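# Screw plastic funnel snugly onto glass vial neck

## Task

Turn the plastic funnel down onto the neck of the glass vial (which sits in a holder) until it is fully seated and snug, then leave the vial upright with the funnel attached. Breaking the glass by squeezing or pressing hard, or letting it drop more than a few centimetres, means failure.

## Robot and tools

Robot: two UR12e-style arms, left_arm and right_arm, each carrying a Robotiq 140 mm gripper and riding its own carriage on one shared floor track. left_rail carries left_arm and is always the +y carriage; right_rail carries right_arm. These names do not match image sides. Each arm base sits at x = 0, y = its carriage position_m, z = 0.04 m, and faces +x.

Scene frame (used in results): fixed to the table, z = 0 at the table top, +z up, +x where the arms face, +y to their left. The track lies along y at x = 0; the table starts at x = 0.17 m. Reported end_effector_position is in metres, end_effector_quat_wxyz is orientation, velocities are m/s and rad/s. These readings can be a few centimetres off.

Gripper frame: fingers point along its +z, close along its y. end_effector_position is the point between the closed pads; fingertips extend about 33 mm past it (9 mm when wide open). A block sticks out about 10 cm toward the gripper's +x and rotates with it. Fingers can fold: grip within the outer quarter of the pads for a firm hold; pressing tips into a surface folds them quietly.

execute_actions(actions, cameras): runs actions in sequence. Each action may have rows, steps, until, and device keys (left_rail, right_rail). rows: up to 15 rows, each row applied for one 1/30 s control step. A row is one flat list of 18 numbers, each in [-1, 1], covering both arms: left dx, dy, dz, rx, ry, rz, left gripper position, force_limit, speed, then the same nine for the right. dx..rz are an offset (not a pose) from that arm's Hand target as it stood when the action began, expressed in the Hand target's own axes; every row counts from that same start. 1.0 = 0.6 m or 180 degrees; rx, ry, rz form one rotation vector. Repeating an offset in a new action moves further. Ramp offsets gradually (e.g. +0.01 per row = 0.18 m/s). All six pose zeros re-command the current Hand target. steps: 1 to 450, default 15; after the rows end the last row keeps applying. The controller clips each step to 150 mm and 16 degrees from the measured pose. until: ends the action when rail conditions hold, e.g. {"left_rail": {"position_status": ["!=", "moving"]}} or {"all": {"status": "ended"}}; numbers need a comparison (=, !=, <, <=, >, >=). Empty actions list just returns state and images.

Gripper numbers: position +1 fully open (140 mm), pads touch near -0.8, -1 closes until blocked. force_limit -1 to +1 sets pad force (about 14 N at -1, 40 N at 0, 58 N at +1 on parts up to 40 mm); speed -1 to +1 (about 30 to 250 mm/s), and faster closing squeezes much harder. For the glass vial keep force low and speed slow. To leave a gripper unchanged, resend its previous three numbers; 0 is a real command. To grip harder, raise force_limit and nudge position between -1 and -0.98. object_status: 0 moving, 1 blocked opening, 2 blocked closing (holding), 3 reached target or pads met. position_measured is in counts: 3 open, 75 about 100 mm, 139 about 60 mm, 200 about 20 mm, 230 pads touching.

Rails: send {"left_rail": {"position_m": ...}} (left -0.8 to 1.5 m, right -1.5 to 0.8 m), optionally speed_m_s (0.01 to 1) and acceleration_factor (0.1 to 1); {"stop": true} brakes. Then wait with an until on position_status. Keep carriages at least 0.78 m apart. Let the carriage arrive before precise arm moves. Out-of-range values refuse the whole call.

move(target, speed, blend, stop_force, zero, blocking, cameras): straight-line paths for both arms. target is one 18-number row or a list of up to 15 rows, each an offset from the Hand targets at the start (not from the previous target), same layout and scale as rows. speed in m/s, 0.002 to 0.5 (default 0.25), one value or one per target. blend in m rounds corners. stop_force 4 to 80 N ends an arm's path on a push along its motion; unreliable for light contacts or when the gripper rotates; omit it when backing away from a contact. zero (default true) re-zeros before the move. blocking=false returns early; then call wait or stop before new rows or moves. The result adds a move: line (done, off_target, moving, held, fault; limits=paced or held).

wait(seconds 0 to 10), stop() brakes a running move, zoom_image(camera, region [x0,y0,x1,y1] up to 504x504 px) on cam_high, cam_low, cam_close (504x504), cam_left_wrist, cam_right_wrist (672x504). zero_wrist_force(arm). read_manual(section) gives licences only. finished_scene(scene) ends the scene irreversibly; the funnel must stay screwed on and the vial upright without the robot.

Results: joint positions per arm (rail m, then six joints in rad), joint velocities, joint torques, motor temperatures, wrist force and torque in the gripper's axes (plus the peak since the last reading), Hand target, Tool commands, rail position_m/position_status/position_answer. Status words include done, moving, contact_stop, time_out, stopped_with_arm, stopped_for_other_arm, stopped_for_other_carriage; not_taken means resend later.

Avoid: hard squeezes or presses on the glass, drops, anything leaving the table, arm-to-arm collisions, net forces near 150 N (force fault) or joint torque at limits (wrist joints 49.1 N m) which stop the arm for 10 s, and excessive twist on the gripper when turning the funnel. Turn the funnel in several small wrist-3 rotations, regrasping between turns, with gentle downward motion. Motors above 70 °C show MOTOR HOT; 85 °C brakes the arm.

Each tool is called after "Emit:" in YAML: its name, and indented under it one key for each argument.

## Session

Emit:
execute_actions:
  actions: []

Scene clock: 0.00 s.
left_arm: end_effector_position=(+0.3563, +0.4786, +0.5790) position_measured=3 object_status=3 end_effector_quat_wxyz=(+0.000, +0.000, +1.000, +0.000) | right_arm: end_effector_position=(+0.3563, -0.3214, +0.5790) position_measured=3 object_status=3 end_effector_quat_wxyz=(+0.000, +0.000, +1.000, +0.000)
Joint positions: left_arm=[0.4 -0.28 -2.157 1.821 -1.235 -1.571 -0.281] | right_arm=[-0.4 -0.28 -2.157 1.821 -1.235 -1.571 -0.281]
Joint velocities: within noise
Joint torques (N m): no reading
Motor temperatures (°C): left_arm=[32 34 36 36 38 37] | right_arm=[33 30 35 39 36 39]
Wrist force (N): no reading
Wrist torque (N m): no reading
Wrist force, peak (N): no reading
Hand target: left_arm +0.3563, +0.4786, +0.5790; +0.000, +0.000, +1.000, +0.000 | right_arm +0.3563, -0.3214, +0.5790; +0.000, +0.000, +1.000, +0.000
Tool commands: left_gripper/position=+1.0 left_gripper/force_limit=+1.0 left_gripper/speed=+1.0 right_gripper/position=+1.0 right_gripper/force_limit=+1.0 right_gripper/speed=+1.0
left_rail: position_m=0.400 position_status=done
right_rail: position_m=-0.400 position_status=done

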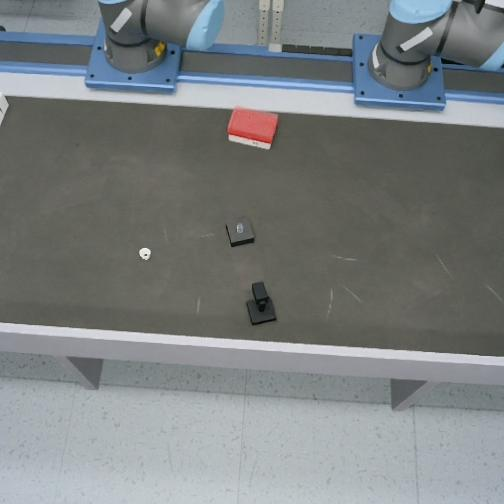

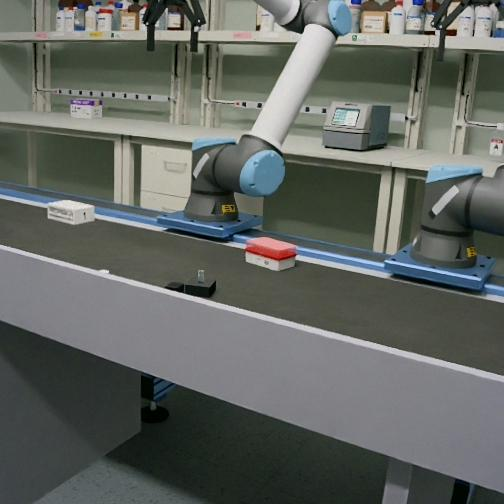

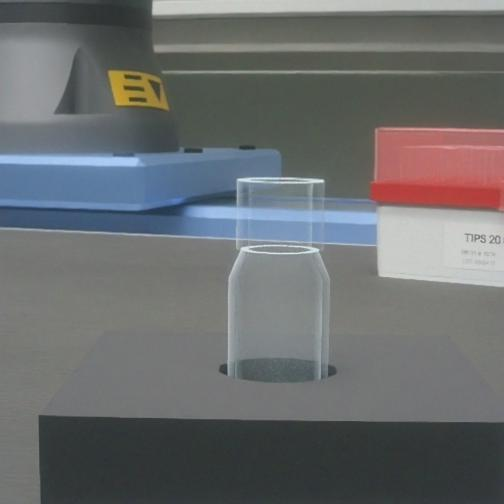

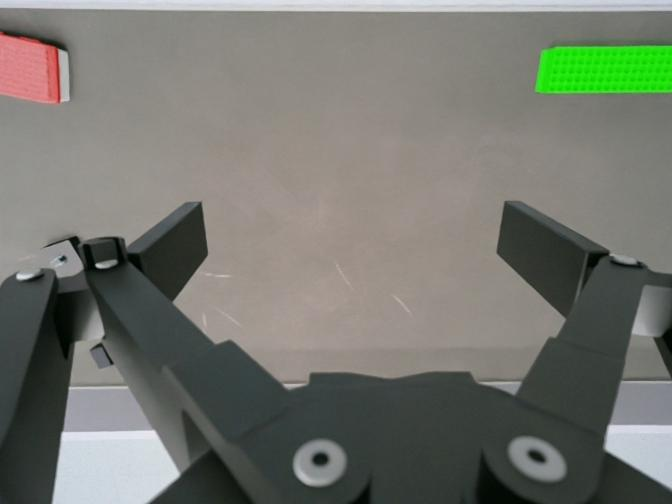

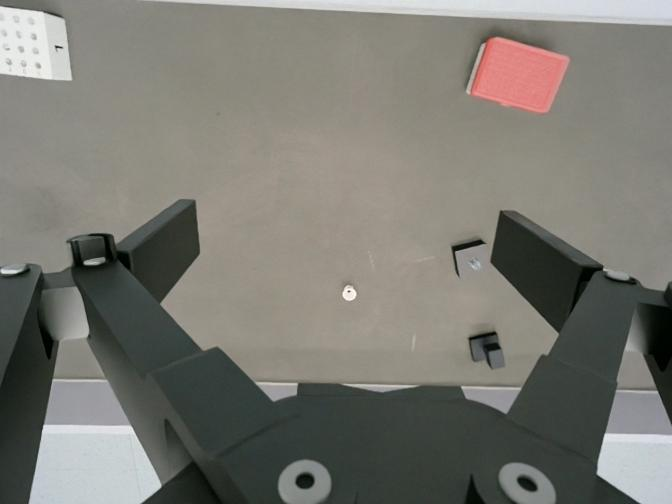

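Emit:
zoom_image:
  camera: "cam_high"
  region: [120, 200, 300, 340]

Emit:
zoom_image:
  camera: "cam_right_wrist"
  region: [310, 220, 530, 385]

Emit:
zoom_image:
  camera: "cam_low"
  region: [80, 250, 240, 310]

Scaled by 2.800 from the camera's 504x504 image, which has a finer 720x720 frame.

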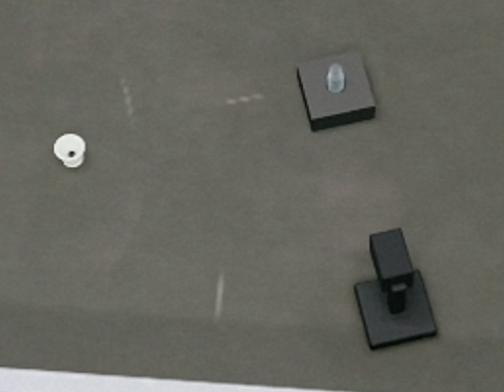

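Scaled by 2.291 from the camera's 672x504 image, which has a finer 960x720 frame.

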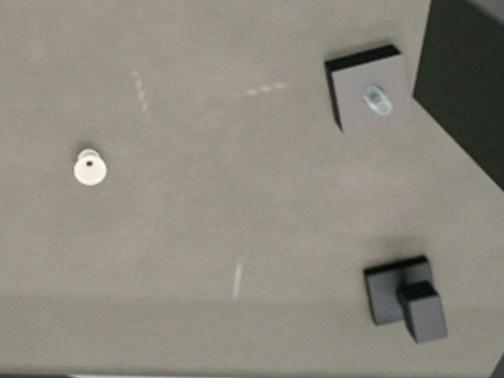

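Scaled by 3.150 from the camera's 504x504 image, which has a finer 720x720 frame.

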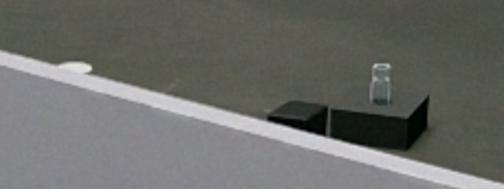

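Emit:
move:
  target: [0,0,0,0,0,0,1,-1,-1,-0.3,-0.03,0.4,0,0,0,1,-1,-1]
  cameras: ["cam_high","cam_right_wrist"]

Scene clock: 5.27 s.
left_arm: end_effector_position=(+0.3563, +0.4786, +0.5790) position_measured=3 object_status=3 end_effector_quat_wxyz=(+0.000, +0.000, +1.000, +0.000) | right_arm: end_effector_position=(+0.5363, -0.3394, +0.3391) position_measured=3 object_status=3 end_effector_quat_wxyz=(+0.000, +0.000, +1.000, +0.000)
Joint positions: left_arm=[0.4 -0.28 -2.157 1.821 -1.235 -1.571 -0.28] | right_arm=[-0.4 -0.216 -1.844 2.075 -1.802 -1.571 -0.216]
Joint velocities: within noise
Joint torques (N m): left_arm=[0.34 0.92 -42.18 -4.22 -0.42 -0.44] | right_arm=[7.94 -12.02 -40.5 -8.3 -3.02 3.09]
Motor temperatures (°C): left_arm=[32 34 36 36 38 37] | right_arm=[33 30 35 39 36 39]
Wrist force (N): left_arm=[0.0 0.1 -0.1] | right_arm=[0.5 0.2 0.6]
Wrist torque (N m): left_arm=[0.02 0.00 0.00] | right_arm=[0.02 -0.11 0.02]
Wrist force, peak (N): left_arm=[0.6 -0.6 0.1] | right_arm=[2.1 -0.3 -2.5]
Hand target: left_arm +0.3563, +0.4786, +0.5790; +0.000, +0.000, +1.000, +0.000 | right_arm +0.5364, -0.3394, +0.3390; +0.000, +0.000, +1.000, +0.000
Off the commanded pose: left_arm 0.000 m, 0 deg | right_arm 0.000 m, 0 deg.
left_rail: position_m=0.400 position_status=done
right_rail: position_m=-0.400 position_status=done
move: done
Images, in order (width x height): cam_high 504x504, cam_right_wrist 672x504.

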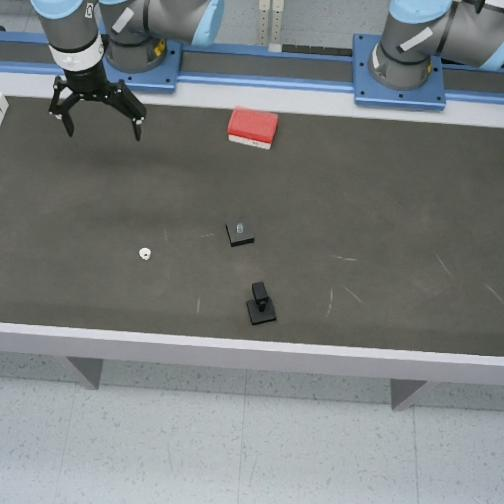

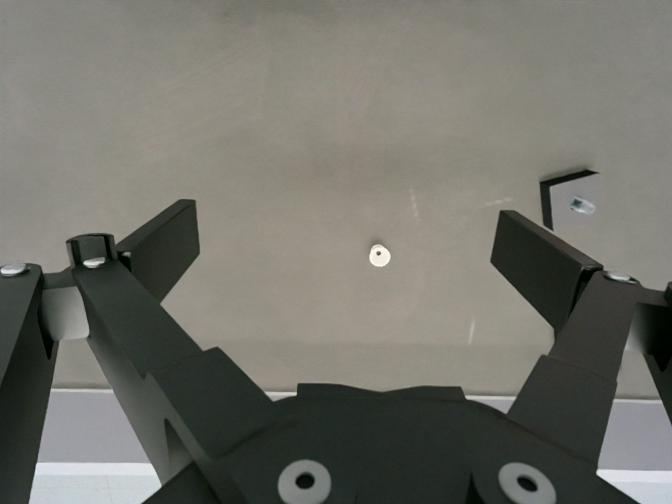

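Emit:
move:
  target: [0,0,0,0,0,0,1,-1,-1,-0.2,0.035,0.25,0,0,0,1,-1,-1]
  cameras: ["cam_right_wrist"]

Emit:
zoom_image:
  camera: "cam_right_wrist"
  region: [250, 100, 450, 250]

Scene clock: 7.80 s.
left_arm: end_effector_position=(+0.3563, +0.4786, +0.5790) position_measured=3 object_status=3 end_effector_quat_wxyz=(+0.000, +0.000, +1.000, +0.000) | right_arm: end_effector_position=(+0.6563, -0.3184, +0.1891) position_measured=3 object_status=3 end_effector_quat_wxyz=(+0.000, +0.000, +1.000, +0.000)
Joint positions: left_arm=[0.4 -0.28 -2.157 1.821 -1.235 -1.571 -0.281] | right_arm=[-0.4 -0.143 -1.516 2.075 -2.129 -1.571 -0.143]
Joint velocities: within noise
Joint torques (N m): left_arm=[0.93 5.41 -40.36 -4.29 -0.46 -0.44] | right_arm=[5.96 -43.29 -47.11 -7.92 -2.98 2.87]
Motor temperatures (°C): left_arm=[32 34 36 36 38 37] | right_arm=[33 30 35 39 36 39]
Wrist force (N): left_arm=[-0.1 0.0 -0.2] | right_arm=[0.2 -0.3 0.6]
Wrist torque (N m): left_arm=[-0.01 0.03 0.00] | right_arm=[-0.10 -0.06 0.03]
Wrist force, peak (N): left_arm=[0.8 0.4 0.4] | right_arm=[2.3 -0.3 -1.8]
Hand target: left_arm +0.3563, +0.4786, +0.5790; +0.000, +0.000, +1.000, +0.000 | right_arm +0.6564, -0.3184, +0.1890; +0.000, +0.000, +1.000, +0.000
Off the commanded pose: left_arm 0.000 m, 0 deg | right_arm 0.000 m, 0 deg.
left_rail: position_m=0.400 position_status=done
right_rail: position_m=-0.400 position_status=done
move: done
Images, in order (width x height): cam_right_wrist 672x504.

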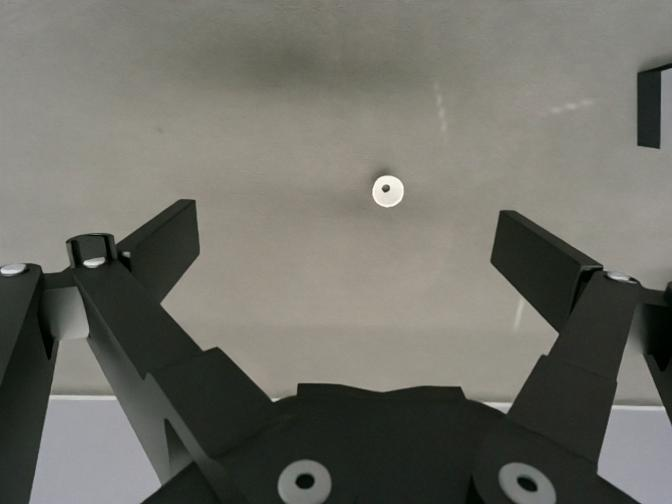

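Scaled by 2.520 from the camera's 672x504 image, which has a finer 960x720 frame.

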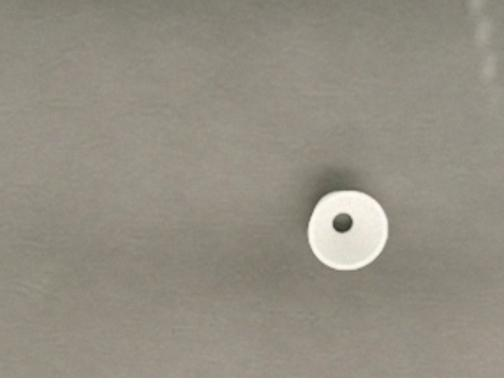

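Emit:
move:
  target: [0,0,0,0,0,0,1,-1,-1,-0.033,0.035,0.16,0,0,0,-0.1,-1,-1]
  cameras: ["cam_right_wrist"]

Emit:
zoom_image:
  camera: "cam_right_wrist"
  region: [230, 50, 480, 300]

Scene clock: 12.17 s.
left_arm: end_effector_position=(+0.3563, +0.4786, +0.5790) position_measured=3 object_status=3 end_effector_quat_wxyz=(+0.000, +0.000, +1.000, +0.000) | right_arm: end_effector_position=(+0.6762, -0.2974, +0.0930) position_measured=141 object_status=0 end_effector_quat_wxyz=(+0.000, +0.000, +1.000, +0.000)
Joint positions: left_arm=[0.4 -0.28 -2.157 1.821 -1.235 -1.571 -0.281] | right_arm=[-0.4 -0.107 -1.371 2.117 -2.316 -1.571 -0.107]
Joint velocities: within noise
Joint torques (N m): left_arm=[-0.86 4.02 -39.44 -3.68 -0.51 -0.15] | right_arm=[6.5 -47.64 -39.77 -6.46 -3.05 2.92]
Motor temperatures (°C): left_arm=[32 34 36 36 38 37] | right_arm=[33 30 35 39 36 39]
Wrist force (N): left_arm=[-0.3 0.2 0.3] | right_arm=[-0.2 -0.2 0.3]
Wrist torque (N m): left_arm=[0.04 0.06 0.00] | right_arm=[-0.08 0.04 0.01]
Wrist force, peak (N): left_arm=[-0.1 -0.5 0.6] | right_arm=[0.0 0.6 2.7]
Hand target: left_arm +0.3563, +0.4786, +0.5790; +0.000, +0.000, +1.000, +0.000 | right_arm +0.6762, -0.2974, +0.0930; +0.000, +0.000, +1.000, +0.000
Off the commanded pose: left_arm 0.000 m, 0 deg | right_arm 0.000 m, 0 deg.
left_rail: position_m=0.400 position_status=done
right_rail: position_m=-0.400 position_status=done
move: done
Images, in order (width x height): cam_right_wrist 672x504.

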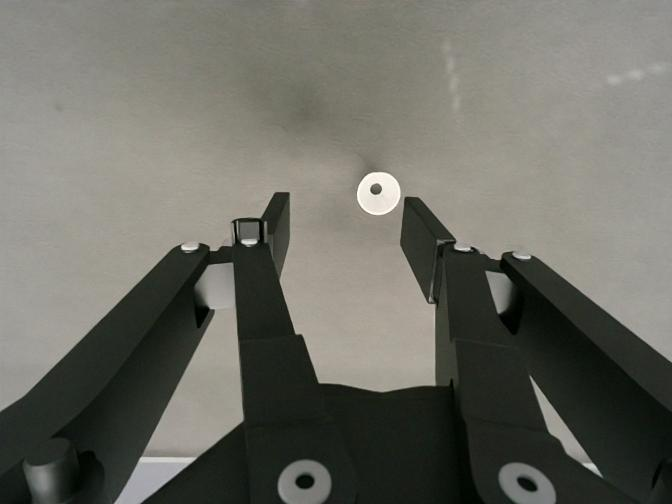

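Scaled by 2.016 from the camera's 672x504 image, which has a finer 960x720 frame.

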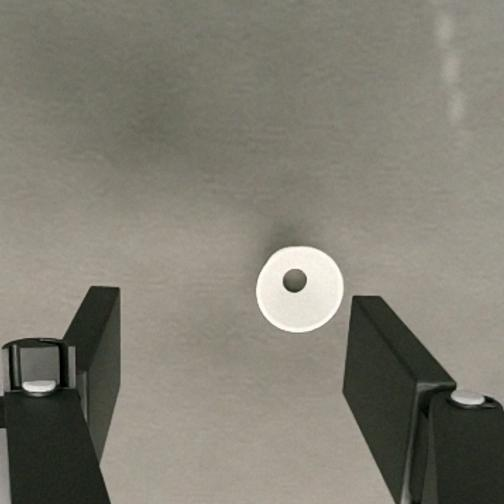

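Emit:
move:
  target: [0,0,0,0,0,0,1,-1,-1,0,0.0325,0.055,0,0,0,-0.1,-1,-1]
  cameras: ["cam_right_wrist","cam_low"]

Emit:
zoom_image:
  camera: "cam_right_wrist"
  region: [230, 150, 480, 340]

Emit:
zoom_image:
  camera: "cam_low"
  region: [50, 220, 150, 290]

Scene clock: 14.23 s.
left_arm: end_effector_position=(+0.3563, +0.4786, +0.5790) position_measured=3 object_status=3 end_effector_quat_wxyz=(+0.000, +0.000, +1.000, +0.000) | right_arm: end_effector_position=(+0.6762, -0.2780, +0.0601) position_measured=141 object_status=3 end_effector_quat_wxyz=(+0.000, +0.000, +1.000, +0.000)
Joint positions: left_arm=[0.4 -0.28 -2.157 1.821 -1.235 -1.571 -0.281] | right_arm=[-0.4 -0.078 -1.322 2.132 -2.381 -1.571 -0.078]
Joint velocities: within noise
Joint torques (N m): left_arm=[-0.81 8.06 -38.91 -3.12 -0.68 -0.72] | right_arm=[8.29 -49.72 -27.7 -7.46 0.96 3.11]
Motor temperatures (°C): left_arm=[32 34 36 36 38 37] | right_arm=[33 30 35 39 36 39]
Wrist force (N): left_arm=[0.0 -0.3 0.2] | right_arm=[0.8 -0.5 -0.1]
Wrist torque (N m): left_arm=[-0.07 0.01 0.00] | right_arm=[-0.14 -0.19 0.02]
Wrist force, peak (N): left_arm=[0.0 -0.3 0.7] | right_arm=[0.4 -0.1 1.2]
Hand target: left_arm +0.3563, +0.4786, +0.5790; +0.000, +0.000, +1.000, +0.000 | right_arm +0.6762, -0.2779, +0.0600; +0.000, +0.000, +1.000, +0.000
Off the commanded pose: left_arm 0.000 m, 0 deg | right_arm 0.000 m, 0 deg.
left_rail: position_m=0.400 position_status=done
right_rail: position_m=-0.400 position_status=done
move: done
Images, in order (width x height): cam_low 504x504, cam_right_wrist 672x504.

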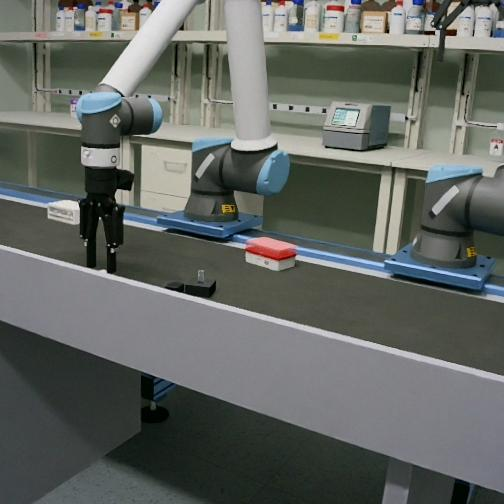

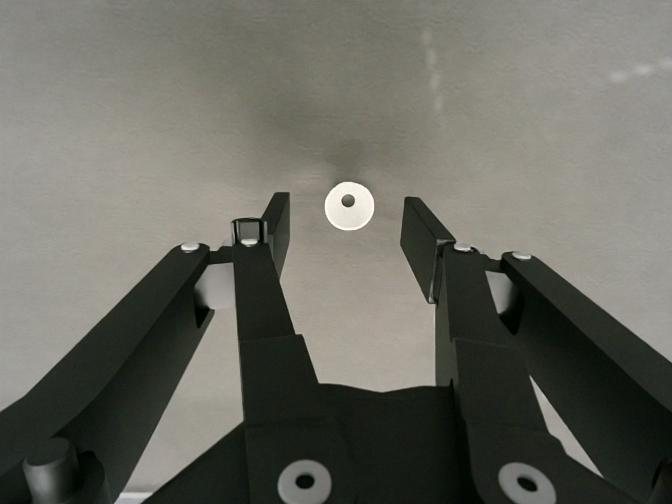

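Scaled by 2.016 from the camera's 672x504 image, which has a finer 960x720 frame.

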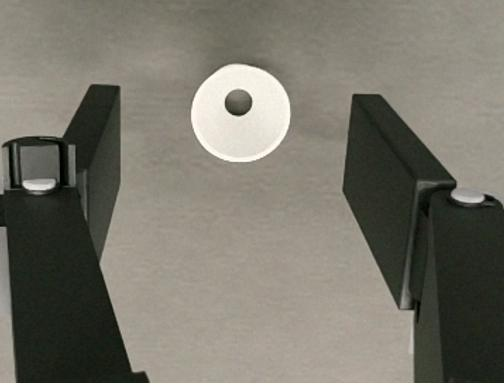

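Scaled by 5.040 from the camera's 504x504 image, which has a finer 720x720 frame.

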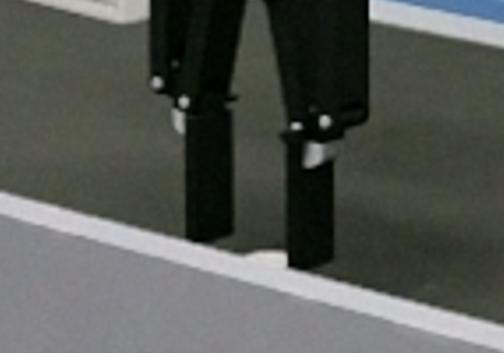

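Emit:
move:
  target: [0,0,0,0,0,0,1,-1,-1,0.003,0.002,0.027,0,0,0,-0.1,-1,-1]
  cameras: ["cam_right_wrist","cam_low"]
  speed: 0.03
  stop_force: 4

Emit:
zoom_image:
  camera: "cam_low"
  region: [70, 230, 130, 280]

Emit:
zoom_image:
  camera: "cam_right_wrist"
  region: [230, 150, 480, 340]

Scene clock: 16.97 s.
left_arm: end_effector_position=(+0.3563, +0.4786, +0.5790) position_measured=3 object_status=3 end_effector_quat_wxyz=(+0.000, +0.000, +1.000, +0.000) | right_arm: end_effector_position=(+0.6744, -0.2767, +0.0438) position_measured=141 object_status=3 end_effector_quat_wxyz=(+0.000, +0.000, +1.000, +0.000)
Joint positions: left_arm=[0.4 -0.28 -2.157 1.821 -1.235 -1.571 -0.281] | right_arm=[-0.4 -0.076 -1.301 2.145 -2.414 -1.571 -0.076]
Joint velocities: within noise
Joint torques (N m): left_arm=[0.13 7.92 -38.01 -3.57 -0.35 -0.45] | right_arm=[5.69 -50.18 -27.77 -7.68 0.13 2.92]
Motor temperatures (°C): left_arm=[32 34 36 36 38 37] | right_arm=[33 30 35 39 36 39]
Wrist force (N): left_arm=[0.2 -0.1 0.1] | right_arm=[0.4 -0.4 0.4]
Wrist torque (N m): left_arm=[-0.02 -0.05 -0.01] | right_arm=[-0.12 -0.11 0.03]
Wrist force, peak (N): left_arm=[-0.2 -0.5 0.7] | right_arm=[0.6 -0.5 0.8]
Hand target: left_arm +0.3563, +0.4786, +0.5790; +0.000, +0.000, +1.000, +0.000 | right_arm +0.6744, -0.2767, +0.0438; +0.000, +0.000, +1.000, +0.000
Off the commanded pose: left_arm 0.000 m, 0 deg | right_arm 0.000 m, 0 deg.
left_rail: position_m=0.400 position_status=done
right_rail: position_m=-0.400 position_status=done
move: done
Images, in order (width x height): cam_low 504x504, cam_right_wrist 672x504.

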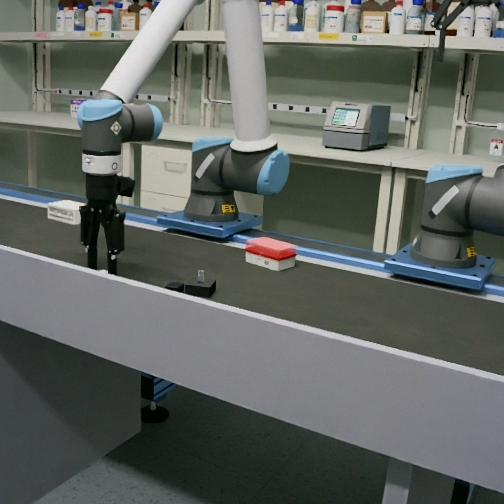

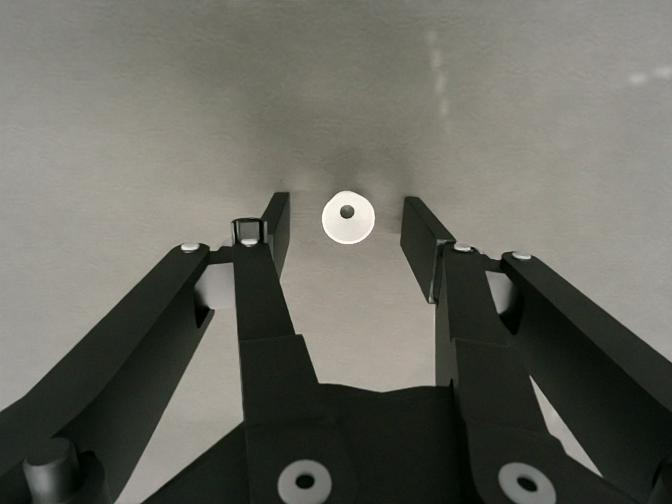

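Scaled by 8.400 from the camera's 504x504 image, which has a finer 720x720 frame.

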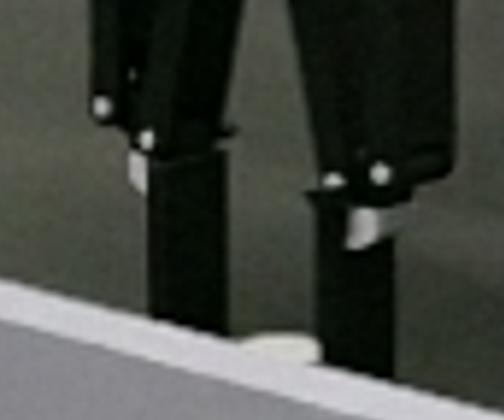

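Scaled by 2.016 from the camera's 672x504 image, which has a finer 960x720 frame.

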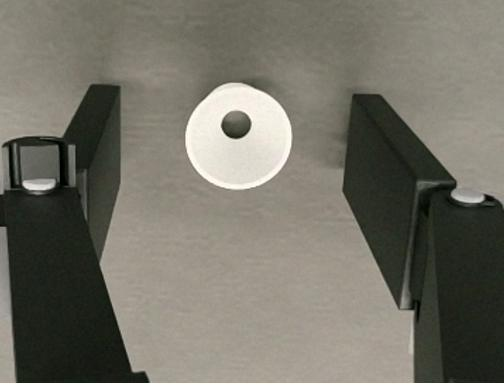

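Emit:
move:
  target: [0,0,0,0,0,0,1,-1,-1,0,0.0015,0.006,0,0,0,-0.1,-1,-1]
  cameras: []
  speed: 0.02

Emit:
move:
  target: [0,0,0,0,0,0,1,-1,-1,0,0,0,0,0,0,-1,-1,-1]
  cameras: ["cam_right_wrist","cam_low"]

Emit:
zoom_image:
  camera: "cam_right_wrist"
  region: [230, 150, 480, 340]

Emit:
zoom_image:
  camera: "cam_low"
  region: [70, 230, 130, 280]

Scene clock: 18.47 s.
left_arm: end_effector_position=(+0.3563, +0.4786, +0.5790) position_measured=3 object_status=3 end_effector_quat_wxyz=(+0.000, +0.000, +1.000, +0.000) | right_arm: end_effector_position=(+0.6744, -0.2759, +0.0403) position_measured=141 object_status=3 end_effector_quat_wxyz=(+0.000, +0.000, +1.000, +0.000)
Joint positions: left_arm=[0.4 -0.28 -2.157 1.821 -1.235 -1.571 -0.28] | right_arm=[-0.4 -0.075 -1.296 2.146 -2.421 -1.571 -0.075]
Joint velocities: within noise
Joint torques (N m): left_arm=[1.64 8.69 -37.16 -3.48 -0.29 -0.78] | right_arm=[7.54 -52.12 -26 -7.69 -0.29 3.06]
Motor temperatures (°C): left_arm=[32 34 36 36 38 37] | right_arm=[33 30 35 39 36 39]
Wrist force (N): left_arm=[-0.1 -0.1 0.5] | right_arm=[0.2 -0.4 0.0]
Wrist torque (N m): left_arm=[-0.01 0.03 0.00] | right_arm=[-0.14 -0.05 0.03]
Wrist force, peak (N): left_arm=[0.8 -0.3 0.3] | right_arm=[0.2 -1.1 0.3]
Hand target: left_arm +0.3563, +0.4786, +0.5790; +0.000, +0.000, +1.000, +0.000 | right_arm +0.6744, -0.2758, +0.0402; +0.000, +0.000, +1.000, +0.000
Off the commanded pose: left_arm 0.000 m, 0 deg | right_arm 0.000 m, 0 deg.
left_rail: position_m=0.400 position_status=done
right_rail: position_m=-0.400 position_status=done
move: done
No camera images: "cameras" was empty.

Scene clock: 19.80 s.
left_arm: end_effector_position=(+0.3563, +0.4786, +0.5790) position_measured=3 object_status=3 end_effector_quat_wxyz=(+0.000, +0.000, +1.000, +0.000) | right_arm: end_effector_position=(+0.6744, -0.2758, +0.0402) position_measured=193 object_status=0 end_effector_quat_wxyz=(+0.000, +0.000, +1.000, +0.000)
Joint positions: left_arm=[0.4 -0.28 -2.157 1.821 -1.235 -1.571 -0.281] | right_arm=[-0.4 -0.075 -1.296 2.146 -2.421 -1.571 -0.075]
Joint velocities: within noise
Joint torques (N m): left_arm=[2.24 8.36 -37.86 -3.44 -0.4 -0.65] | right_arm=[6.85 -52.19 -27.94 -7.1 -0.98 2.95]
Motor temperatures (°C): left_arm=[32 34 36 36 38 37] | right_arm=[33 30 35 39 36 39]
Wrist force (N): left_arm=[0.5 0.1 0.5] | right_arm=[0.3 -0.1 -1.8]
Wrist torque (N m): left_arm=[0.01 -0.12 0.00] | right_arm=[-0.08 -0.04 0.03]
Wrist force, peak (N): left_arm=[0.0 -0.6 0.8] | right_arm=[0.4 -0.2 -2.2]
Hand target: left_arm +0.3563, +0.4786, +0.5790; +0.000, +0.000, +1.000, +0.000 | right_arm +0.6744, -0.2758, +0.0402; +0.000, +0.000, +1.000, +0.000
Off the commanded pose: left_arm 0.000 m, 0 deg | right_arm 0.000 m, 0 deg.
left_rail: position_m=0.400 position_status=done
right_rail: position_m=-0.400 position_status=done
move: done
Images, in order (width x height): cam_low 504x504, cam_right_wrist 672x504.

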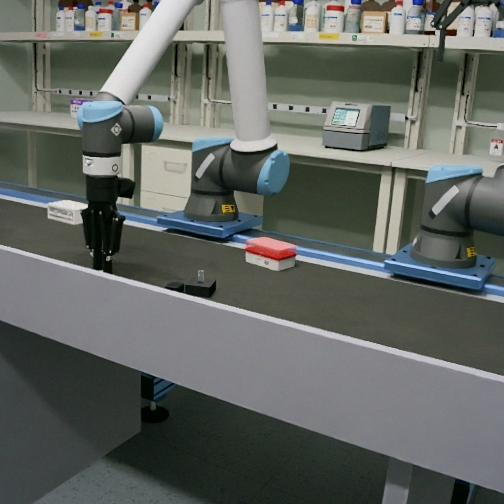

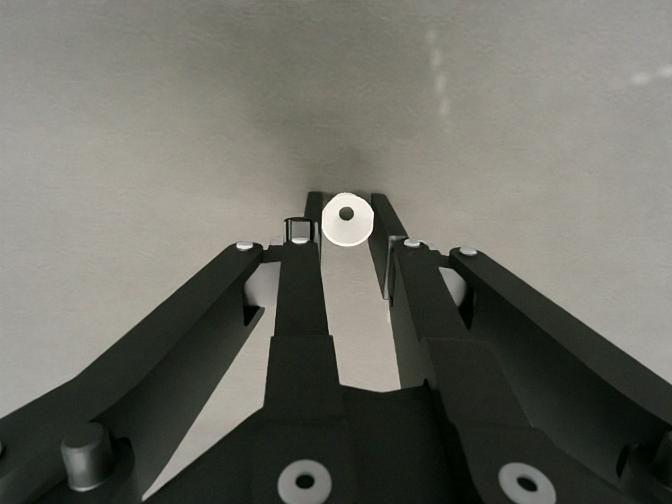

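Scaled by 2.016 from the camera's 672x504 image, which has a finer 960x720 frame.

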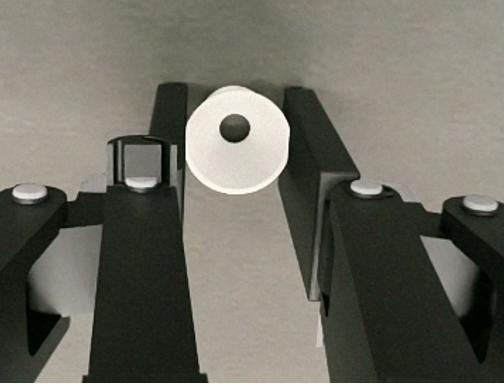

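Scaled by 8.400 from the camera's 504x504 image, which has a finer 720x720 frame.

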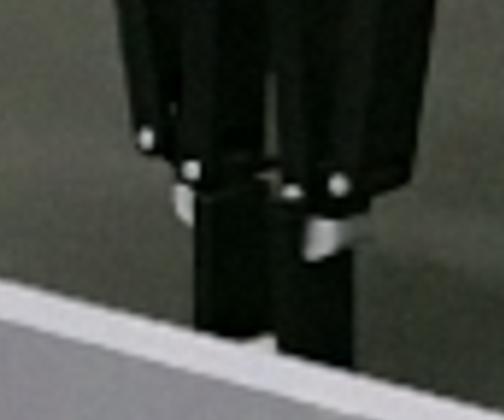

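Emit:
wait:
  seconds: 0.8
  cameras: []

Emit:
move:
  target: [0,0,0,0,0,0,1,-1,-1,0,0,-0.25,0,0,0,-1,-1,-1]
  cameras: ["cam_right_wrist","cam_low","cam_high"]
  speed: 0.1

Emit:
zoom_image:
  camera: "cam_low"
  region: [70, 190, 140, 260]

Emit:
zoom_image:
  camera: "cam_right_wrist"
  region: [230, 150, 480, 340]

Scene clock: 21.33 s.
left_arm: end_effector_position=(+0.3563, +0.4786, +0.5790) position_measured=3 object_status=3 end_effector_quat_wxyz=(+0.000, +0.000, +1.000, +0.000) | right_arm: end_effector_position=(+0.6744, -0.2758, +0.0402) position_measured=193 object_status=2 end_effector_quat_wxyz=(+0.000, +0.000, +1.000, +0.000)
Joint positions: left_arm=[0.4 -0.28 -2.157 1.821 -1.235 -1.571 -0.28] | right_arm=[-0.4 -0.075 -1.296 2.146 -2.421 -1.571 -0.075]
Joint velocities: within noise
Joint torques (N m): left_arm=[1.58 10.7 -37.53 -3.38 -0.42 -0.76] | right_arm=[5.3 -51.66 -30.25 -6.07 -1.07 3.02]
Motor temperatures (°C): left_arm=[32 34 36 36 38 37] | right_arm=[33 30 35 39 36 39]
Wrist force (N): left_arm=[-0.2 -0.6 0.4] | right_arm=[0.8 0.3 -1.5]
Wrist torque (N m): left_arm=[-0.12 0.06 0.00] | right_arm=[0.01 -0.15 0.03]
Wrist force, peak (N): left_arm=[-0.1 0.1 0.9] | right_arm=[0.8 0.0 -2.4]
Hand target: left_arm +0.3563, +0.4786, +0.5790; +0.000, +0.000, +1.000, +0.000 | right_arm +0.6744, -0.2758, +0.0402; +0.000, +0.000, +1.000, +0.000
Tool commands: left_gripper/position=+1.0 left_gripper/force_limit=-1.0 left_gripper/speed=-1.0 right_gripper/position=-1.0 right_gripper/force_limit=-1.0 right_gripper/speed=-1.0
Off the commanded pose: left_arm 0.000 m, 0 deg | right_arm 0.000 m, 0 deg.
left_rail: position_m=0.400 position_status=done
right_rail: position_m=-0.400 position_status=done
wait: 0.80 s; at rest from the start
No camera images: "cameras" was empty.

Scene clock: 23.30 s.
left_arm: end_effector_position=(+0.3563, +0.4786, +0.5790) position_measured=3 object_status=3 end_effector_quat_wxyz=(+0.000, +0.000, +1.000, +0.000) | right_arm: end_effector_position=(+0.6744, -0.2758, +0.1902) position_measured=193 object_status=2 end_effector_quat_wxyz=(+0.000, +0.000, +1.000, +0.000)
Joint positions: left_arm=[0.4 -0.28 -2.157 1.821 -1.235 -1.571 -0.28] | right_arm=[-0.4 -0.075 -1.478 2.03 -2.124 -1.571 -0.075]
Joint velocities: within noise
Joint torques (N m): left_arm=[0.81 12.24 -38.7 -3.52 -0.3 -0.29] | right_arm=[-6.2 -73.96 -48.47 -1.53 -0.82 0.38]
Motor temperatures (°C): left_arm=[32 34 36 36 38 37] | right_arm=[33 30 35 39 36 39]
Wrist force (N): left_arm=[-0.2 0.1 0.0] | right_arm=[0.0 -0.5 0.2]
Wrist torque (N m): left_arm=[0.02 0.04 -0.01] | right_arm=[-0.15 -0.01 0.02]
Wrist force, peak (N): left_arm=[0.5 -0.3 0.6] | right_arm=[0.6 -0.8 -2.0]
Hand target: left_arm +0.3563, +0.4786, +0.5790; +0.000, +0.000, +1.000, +0.000 | right_arm +0.6744, -0.2758, +0.1902; +0.000, +0.000, +1.000, +0.000
Off the commanded pose: left_arm 0.000 m, 0 deg | right_arm 0.000 m, 0 deg.
left_rail: position_m=0.400 position_status=done
right_rail: position_m=-0.400 position_status=done
move: done
Images, in order (width x height): cam_high 504x504, cam_low 504x504, cam_right_wrist 672x504.

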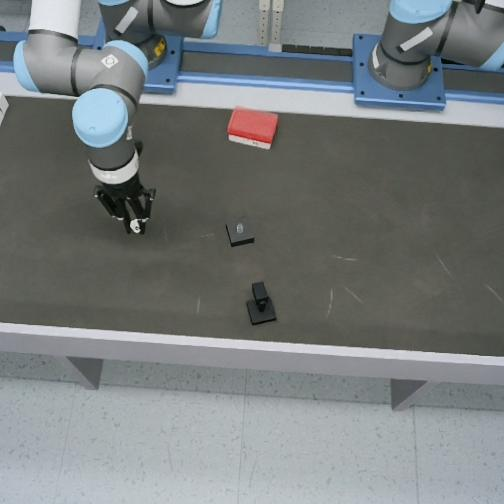

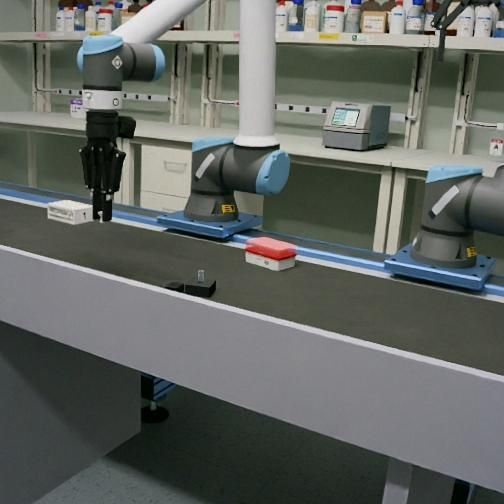

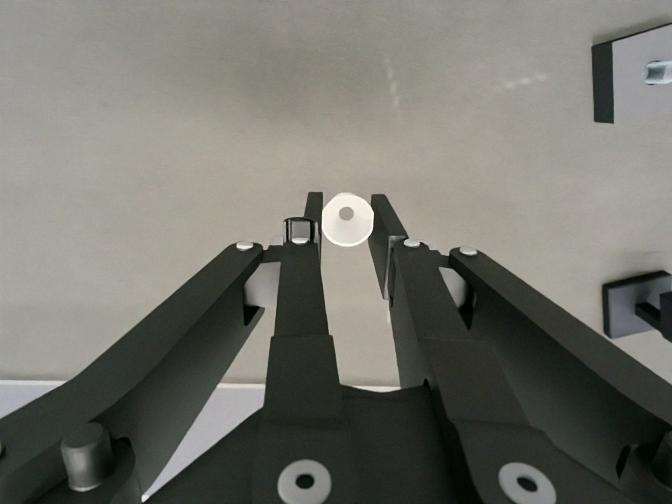

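Scaled by 7.200 from the camera's 504x504 image, which has a finer 720x720 frame.

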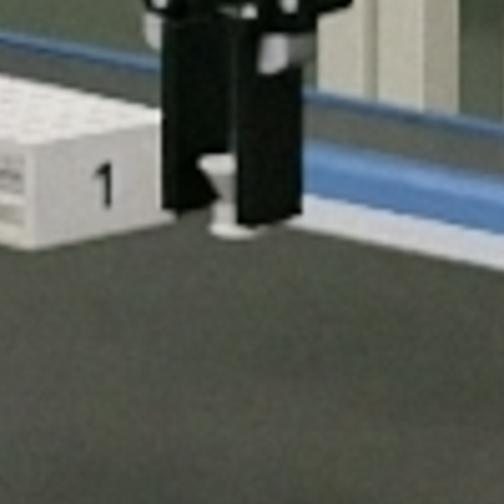

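Scaled by 2.016 from the camera's 672x504 image, which has a finer 960x720 frame.

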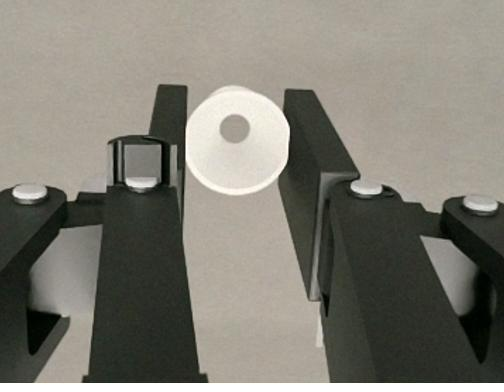

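Emit:
move:
  target: [0,0,0,0,0,0,1,-1,-1,0.149,0.19,0,0,0,0,-1,-1,-1]
  cameras: ["cam_right_wrist","cam_close","cam_high"]
  speed: 0.15

Emit:
zoom_image:
  camera: "cam_right_wrist"
  region: [300, 100, 640, 300]

Scene clock: 26.47 s.
left_arm: end_effector_position=(+0.3563, +0.4786, +0.5790) position_measured=3 object_status=3 end_effector_quat_wxyz=(+0.000, +0.000, +1.000, +0.000) | right_arm: end_effector_position=(+0.5851, -0.1619, +0.1902) position_measured=193 object_status=2 end_effector_quat_wxyz=(+0.000, +0.000, +1.000, +0.000)
Joint positions: left_arm=[0.4 -0.28 -2.157 1.821 -1.235 -1.571 -0.28] | right_arm=[-0.4 0.107 -1.567 2.125 -2.129 -1.571 0.107]
Joint velocities: within noise
Joint torques (N m): left_arm=[0.61 12.65 -37.56 -3.46 -0.71 -0.59] | right_arm=[9.9 -64.37 -35.2 -1.98 -2.94 3.26]
Motor temperatures (°C): left_arm=[32 34 36 36 38 37] | right_arm=[33 30 35 39 36 39]
Wrist force (N): left_arm=[0.1 -0.1 0.3] | right_arm=[0.2 -0.3 0.4]
Wrist torque (N m): left_arm=[-0.02 -0.01 0.00] | right_arm=[-0.10 -0.04 0.00]
Wrist force, peak (N): left_arm=[0.3 -0.1 0.8] | right_arm=[1.6 1.5 0.4]
Hand target: left_arm +0.3563, +0.4786, +0.5790; +0.000, +0.000, +1.000, +0.000 | right_arm +0.5850, -0.1618, +0.1902; +0.000, +0.000, +1.000, +0.000
Off the commanded pose: left_arm 0.000 m, 0 deg | right_arm 0.000 m, 0 deg.
left_rail: position_m=0.400 position_status=done
right_rail: position_m=-0.400 position_status=done
move: done
Images, in order (width x height): cam_high 504x504, cam_close 504x504, cam_right_wrist 672x504.

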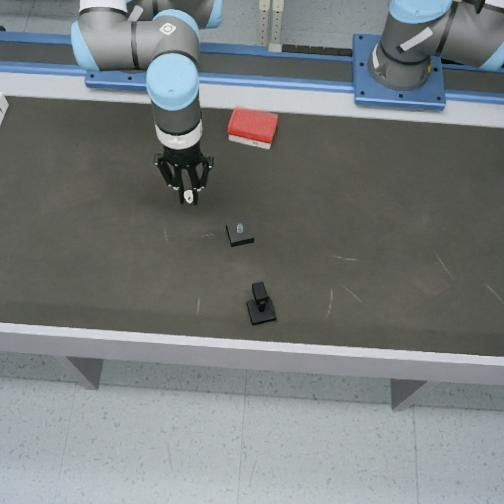

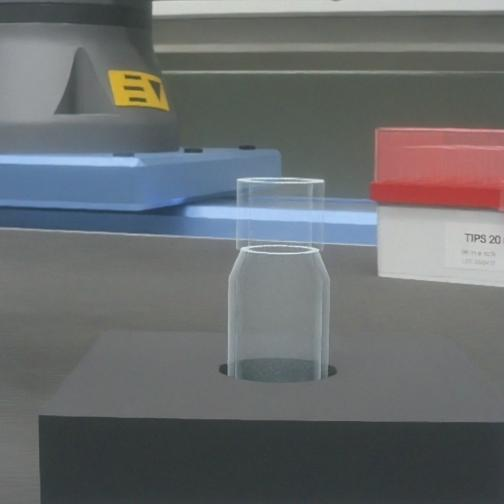

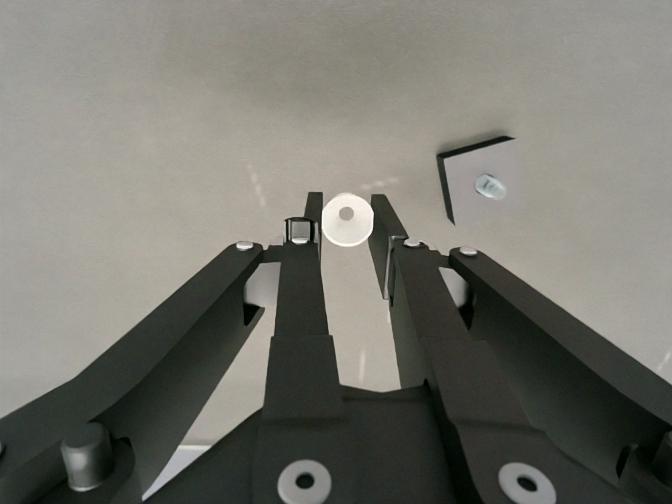

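Scaled by 1.482 from the camera's 672x504 image, which has a finer 960x720 frame.

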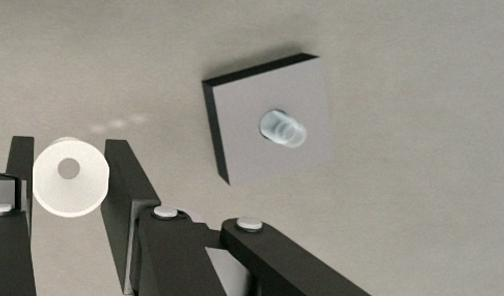

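Emit:
move:
  target: [0,0,0,0,0,0,1,-1,-1,0,0.117,0,0,0,0,-1,-1,-1]
  cameras: ["cam_right_wrist","cam_close","cam_high"]
  speed: 0.15

Emit:
zoom_image:
  camera: "cam_right_wrist"
  region: [250, 80, 500, 280]

Scene clock: 29.33 s.
left_arm: end_effector_position=(+0.3563, +0.4786, +0.5790) position_measured=3 object_status=3 end_effector_quat_wxyz=(+0.000, +0.000, +1.000, +0.000) | right_arm: end_effector_position=(+0.5850, -0.0917, +0.1902) position_measured=193 object_status=2 end_effector_quat_wxyz=(+0.000, +0.000, +1.000, +0.000)
Joint positions: left_arm=[0.4 -0.28 -2.157 1.821 -1.235 -1.571 -0.281] | right_arm=[-0.4 0.219 -1.518 2.074 -2.127 -1.571 0.219]
Joint velocities: within noise
Joint torques (N m): left_arm=[1.98 16.04 -38 -3.71 -0.58 -0.68] | right_arm=[6.53 -41.89 -47.43 -1.97 -3.21 3.14]
Motor temperatures (°C): left_arm=[32 34 36 36 38 37] | right_arm=[33 30 35 39 36 39]
Wrist force (N): left_arm=[-0.3 0.1 0.2] | right_arm=[0.2 0.0 0.7]
Wrist torque (N m): left_arm=[0.02 0.06 -0.01] | right_arm=[-0.04 -0.05 0.02]
Wrist force, peak (N): left_arm=[-0.1 0.0 0.8] | right_arm=[0.3 -2.3 0.4]
Hand target: left_arm +0.3563, +0.4786, +0.5790; +0.000, +0.000, +1.000, +0.000 | right_arm +0.5850, -0.0916, +0.1902; +0.000, +0.000, +1.000, +0.000
Off the commanded pose: left_arm 0.000 m, 0 deg | right_arm 0.000 m, 0 deg.
left_rail: position_m=0.400 position_status=done
right_rail: position_m=-0.400 position_status=done
move: done
Images, in order (width x height): cam_high 504x504, cam_close 504x504, cam_right_wrist 672x504.

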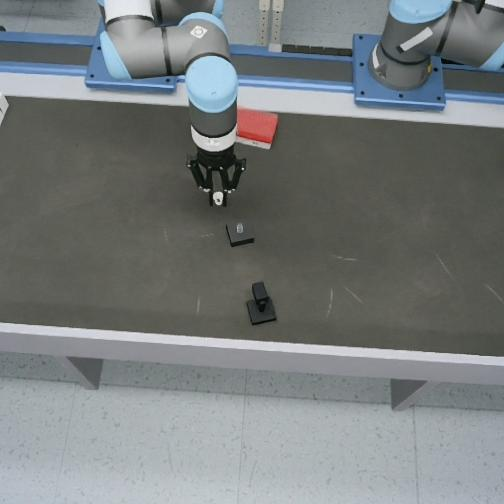

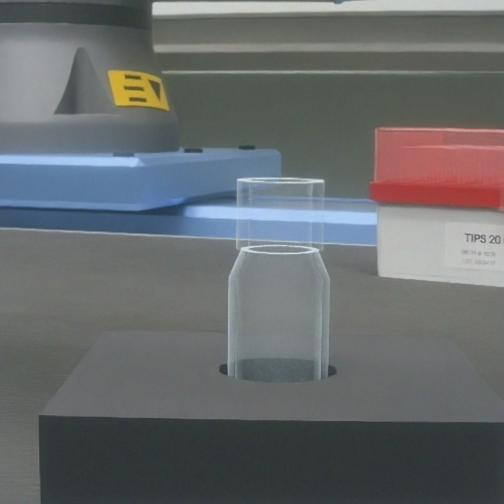

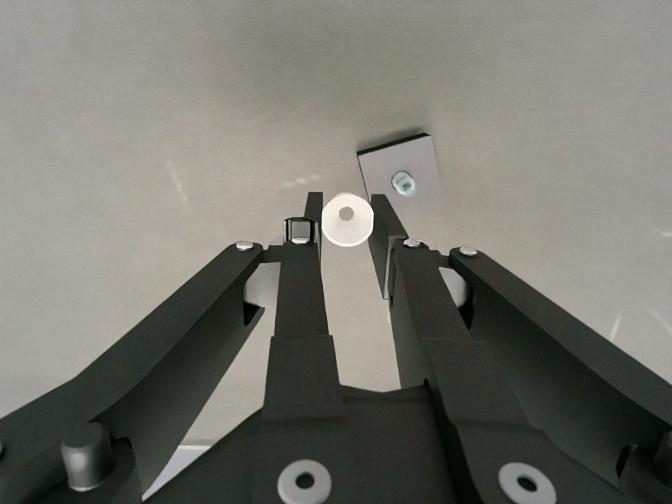

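Scaled by 2.016 from the camera's 672x504 image, which has a finer 960x720 frame.

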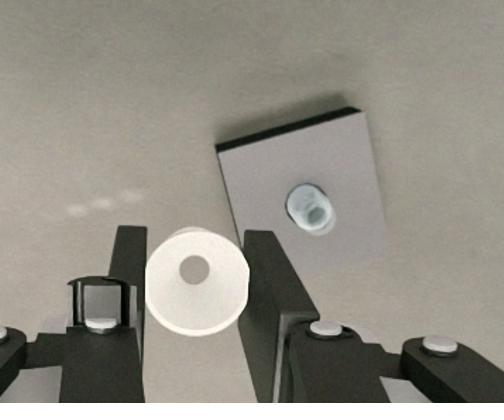

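Emit:
move:
  target: [0,0,0,0,0,0,1,-1,-1,-0.018,0.0935,0.13,0,0,0,-1,-1,-1]
  cameras: ["cam_right_wrist","cam_close","cam_low"]
  speed: 0.1

Emit:
zoom_image:
  camera: "cam_right_wrist"
  region: [250, 80, 500, 280]

Emit:
zoom_image:
  camera: "cam_low"
  region: [150, 210, 250, 310]

Scene clock: 32.47 s.
left_arm: end_effector_position=(+0.3563, +0.4786, +0.5790) position_measured=3 object_status=3 end_effector_quat_wxyz=(+0.000, +0.000, +1.000, +0.000) | right_arm: end_effector_position=(+0.5958, -0.0355, +0.1123) position_measured=193 object_status=2 end_effector_quat_wxyz=(+0.000, +0.000, +1.000, +0.000)
Joint positions: left_arm=[0.4 -0.28 -2.157 1.821 -1.235 -1.571 -0.28] | right_arm=[-0.4 0.297 -1.374 2.075 -2.272 -1.571 0.297]
Joint velocities: within noise
Joint torques (N m): left_arm=[-0.08 14.4 -36.89 -3.62 -0.53 -0.27] | right_arm=[7.2 -48.02 -43.78 -7.69 -1.78 3.15]
Motor temperatures (°C): left_arm=[32 34 36 36 38 37] | right_arm=[33 30 35 39 36 39]
Wrist force (N): left_arm=[0.2 -0.2 0.4] | right_arm=[-0.3 -0.4 0.4]
Wrist torque (N m): left_arm=[-0.04 -0.05 0.00] | right_arm=[-0.09 0.06 0.02]
Wrist force, peak (N): left_arm=[0.1 -0.2 0.8] | right_arm=[-0.1 0.5 1.4]
Hand target: left_arm +0.3563, +0.4786, +0.5790; +0.000, +0.000, +1.000, +0.000 | right_arm +0.5958, -0.0355, +0.1122; +0.000, +0.000, +1.000, +0.000
Off the commanded pose: left_arm 0.000 m, 0 deg | right_arm 0.000 m, 0 deg.
left_rail: position_m=0.400 position_status=done
right_rail: position_m=-0.400 position_status=done
move: done
Images, in order (width x height): cam_low 504x504, cam_close 504x504, cam_right_wrist 672x504.

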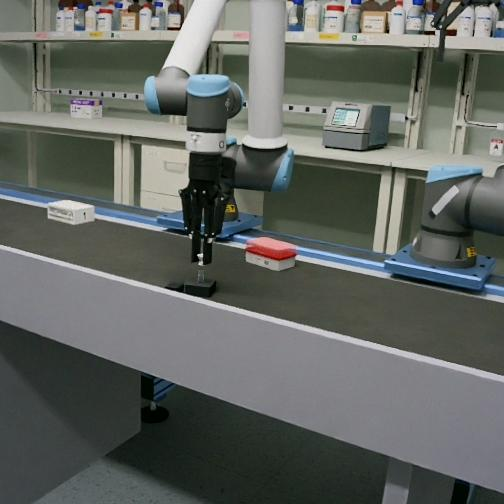

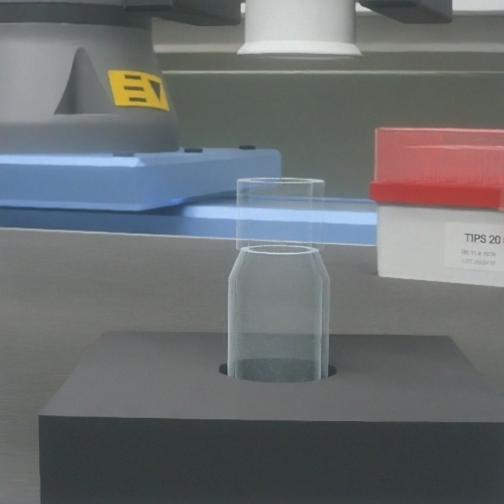

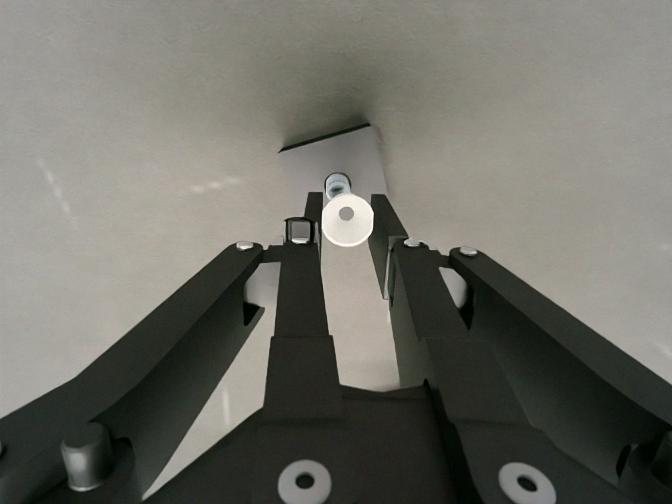

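Scaled by 2.016 from the camera's 672x504 image, which has a finer 960x720 frame.

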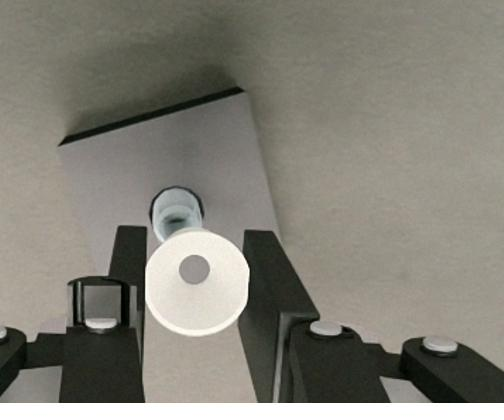

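Scaled by 5.040 from the camera's 504x504 image, which has a finer 720x720 frame.

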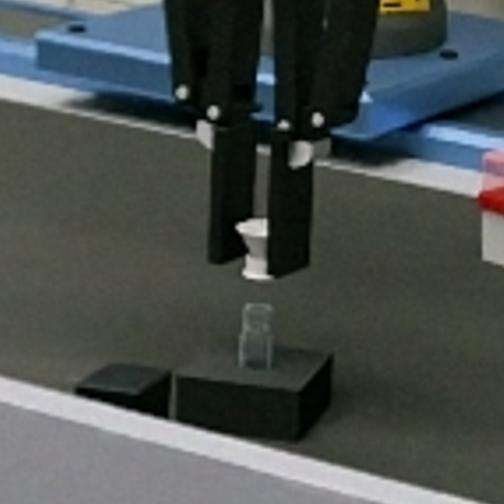

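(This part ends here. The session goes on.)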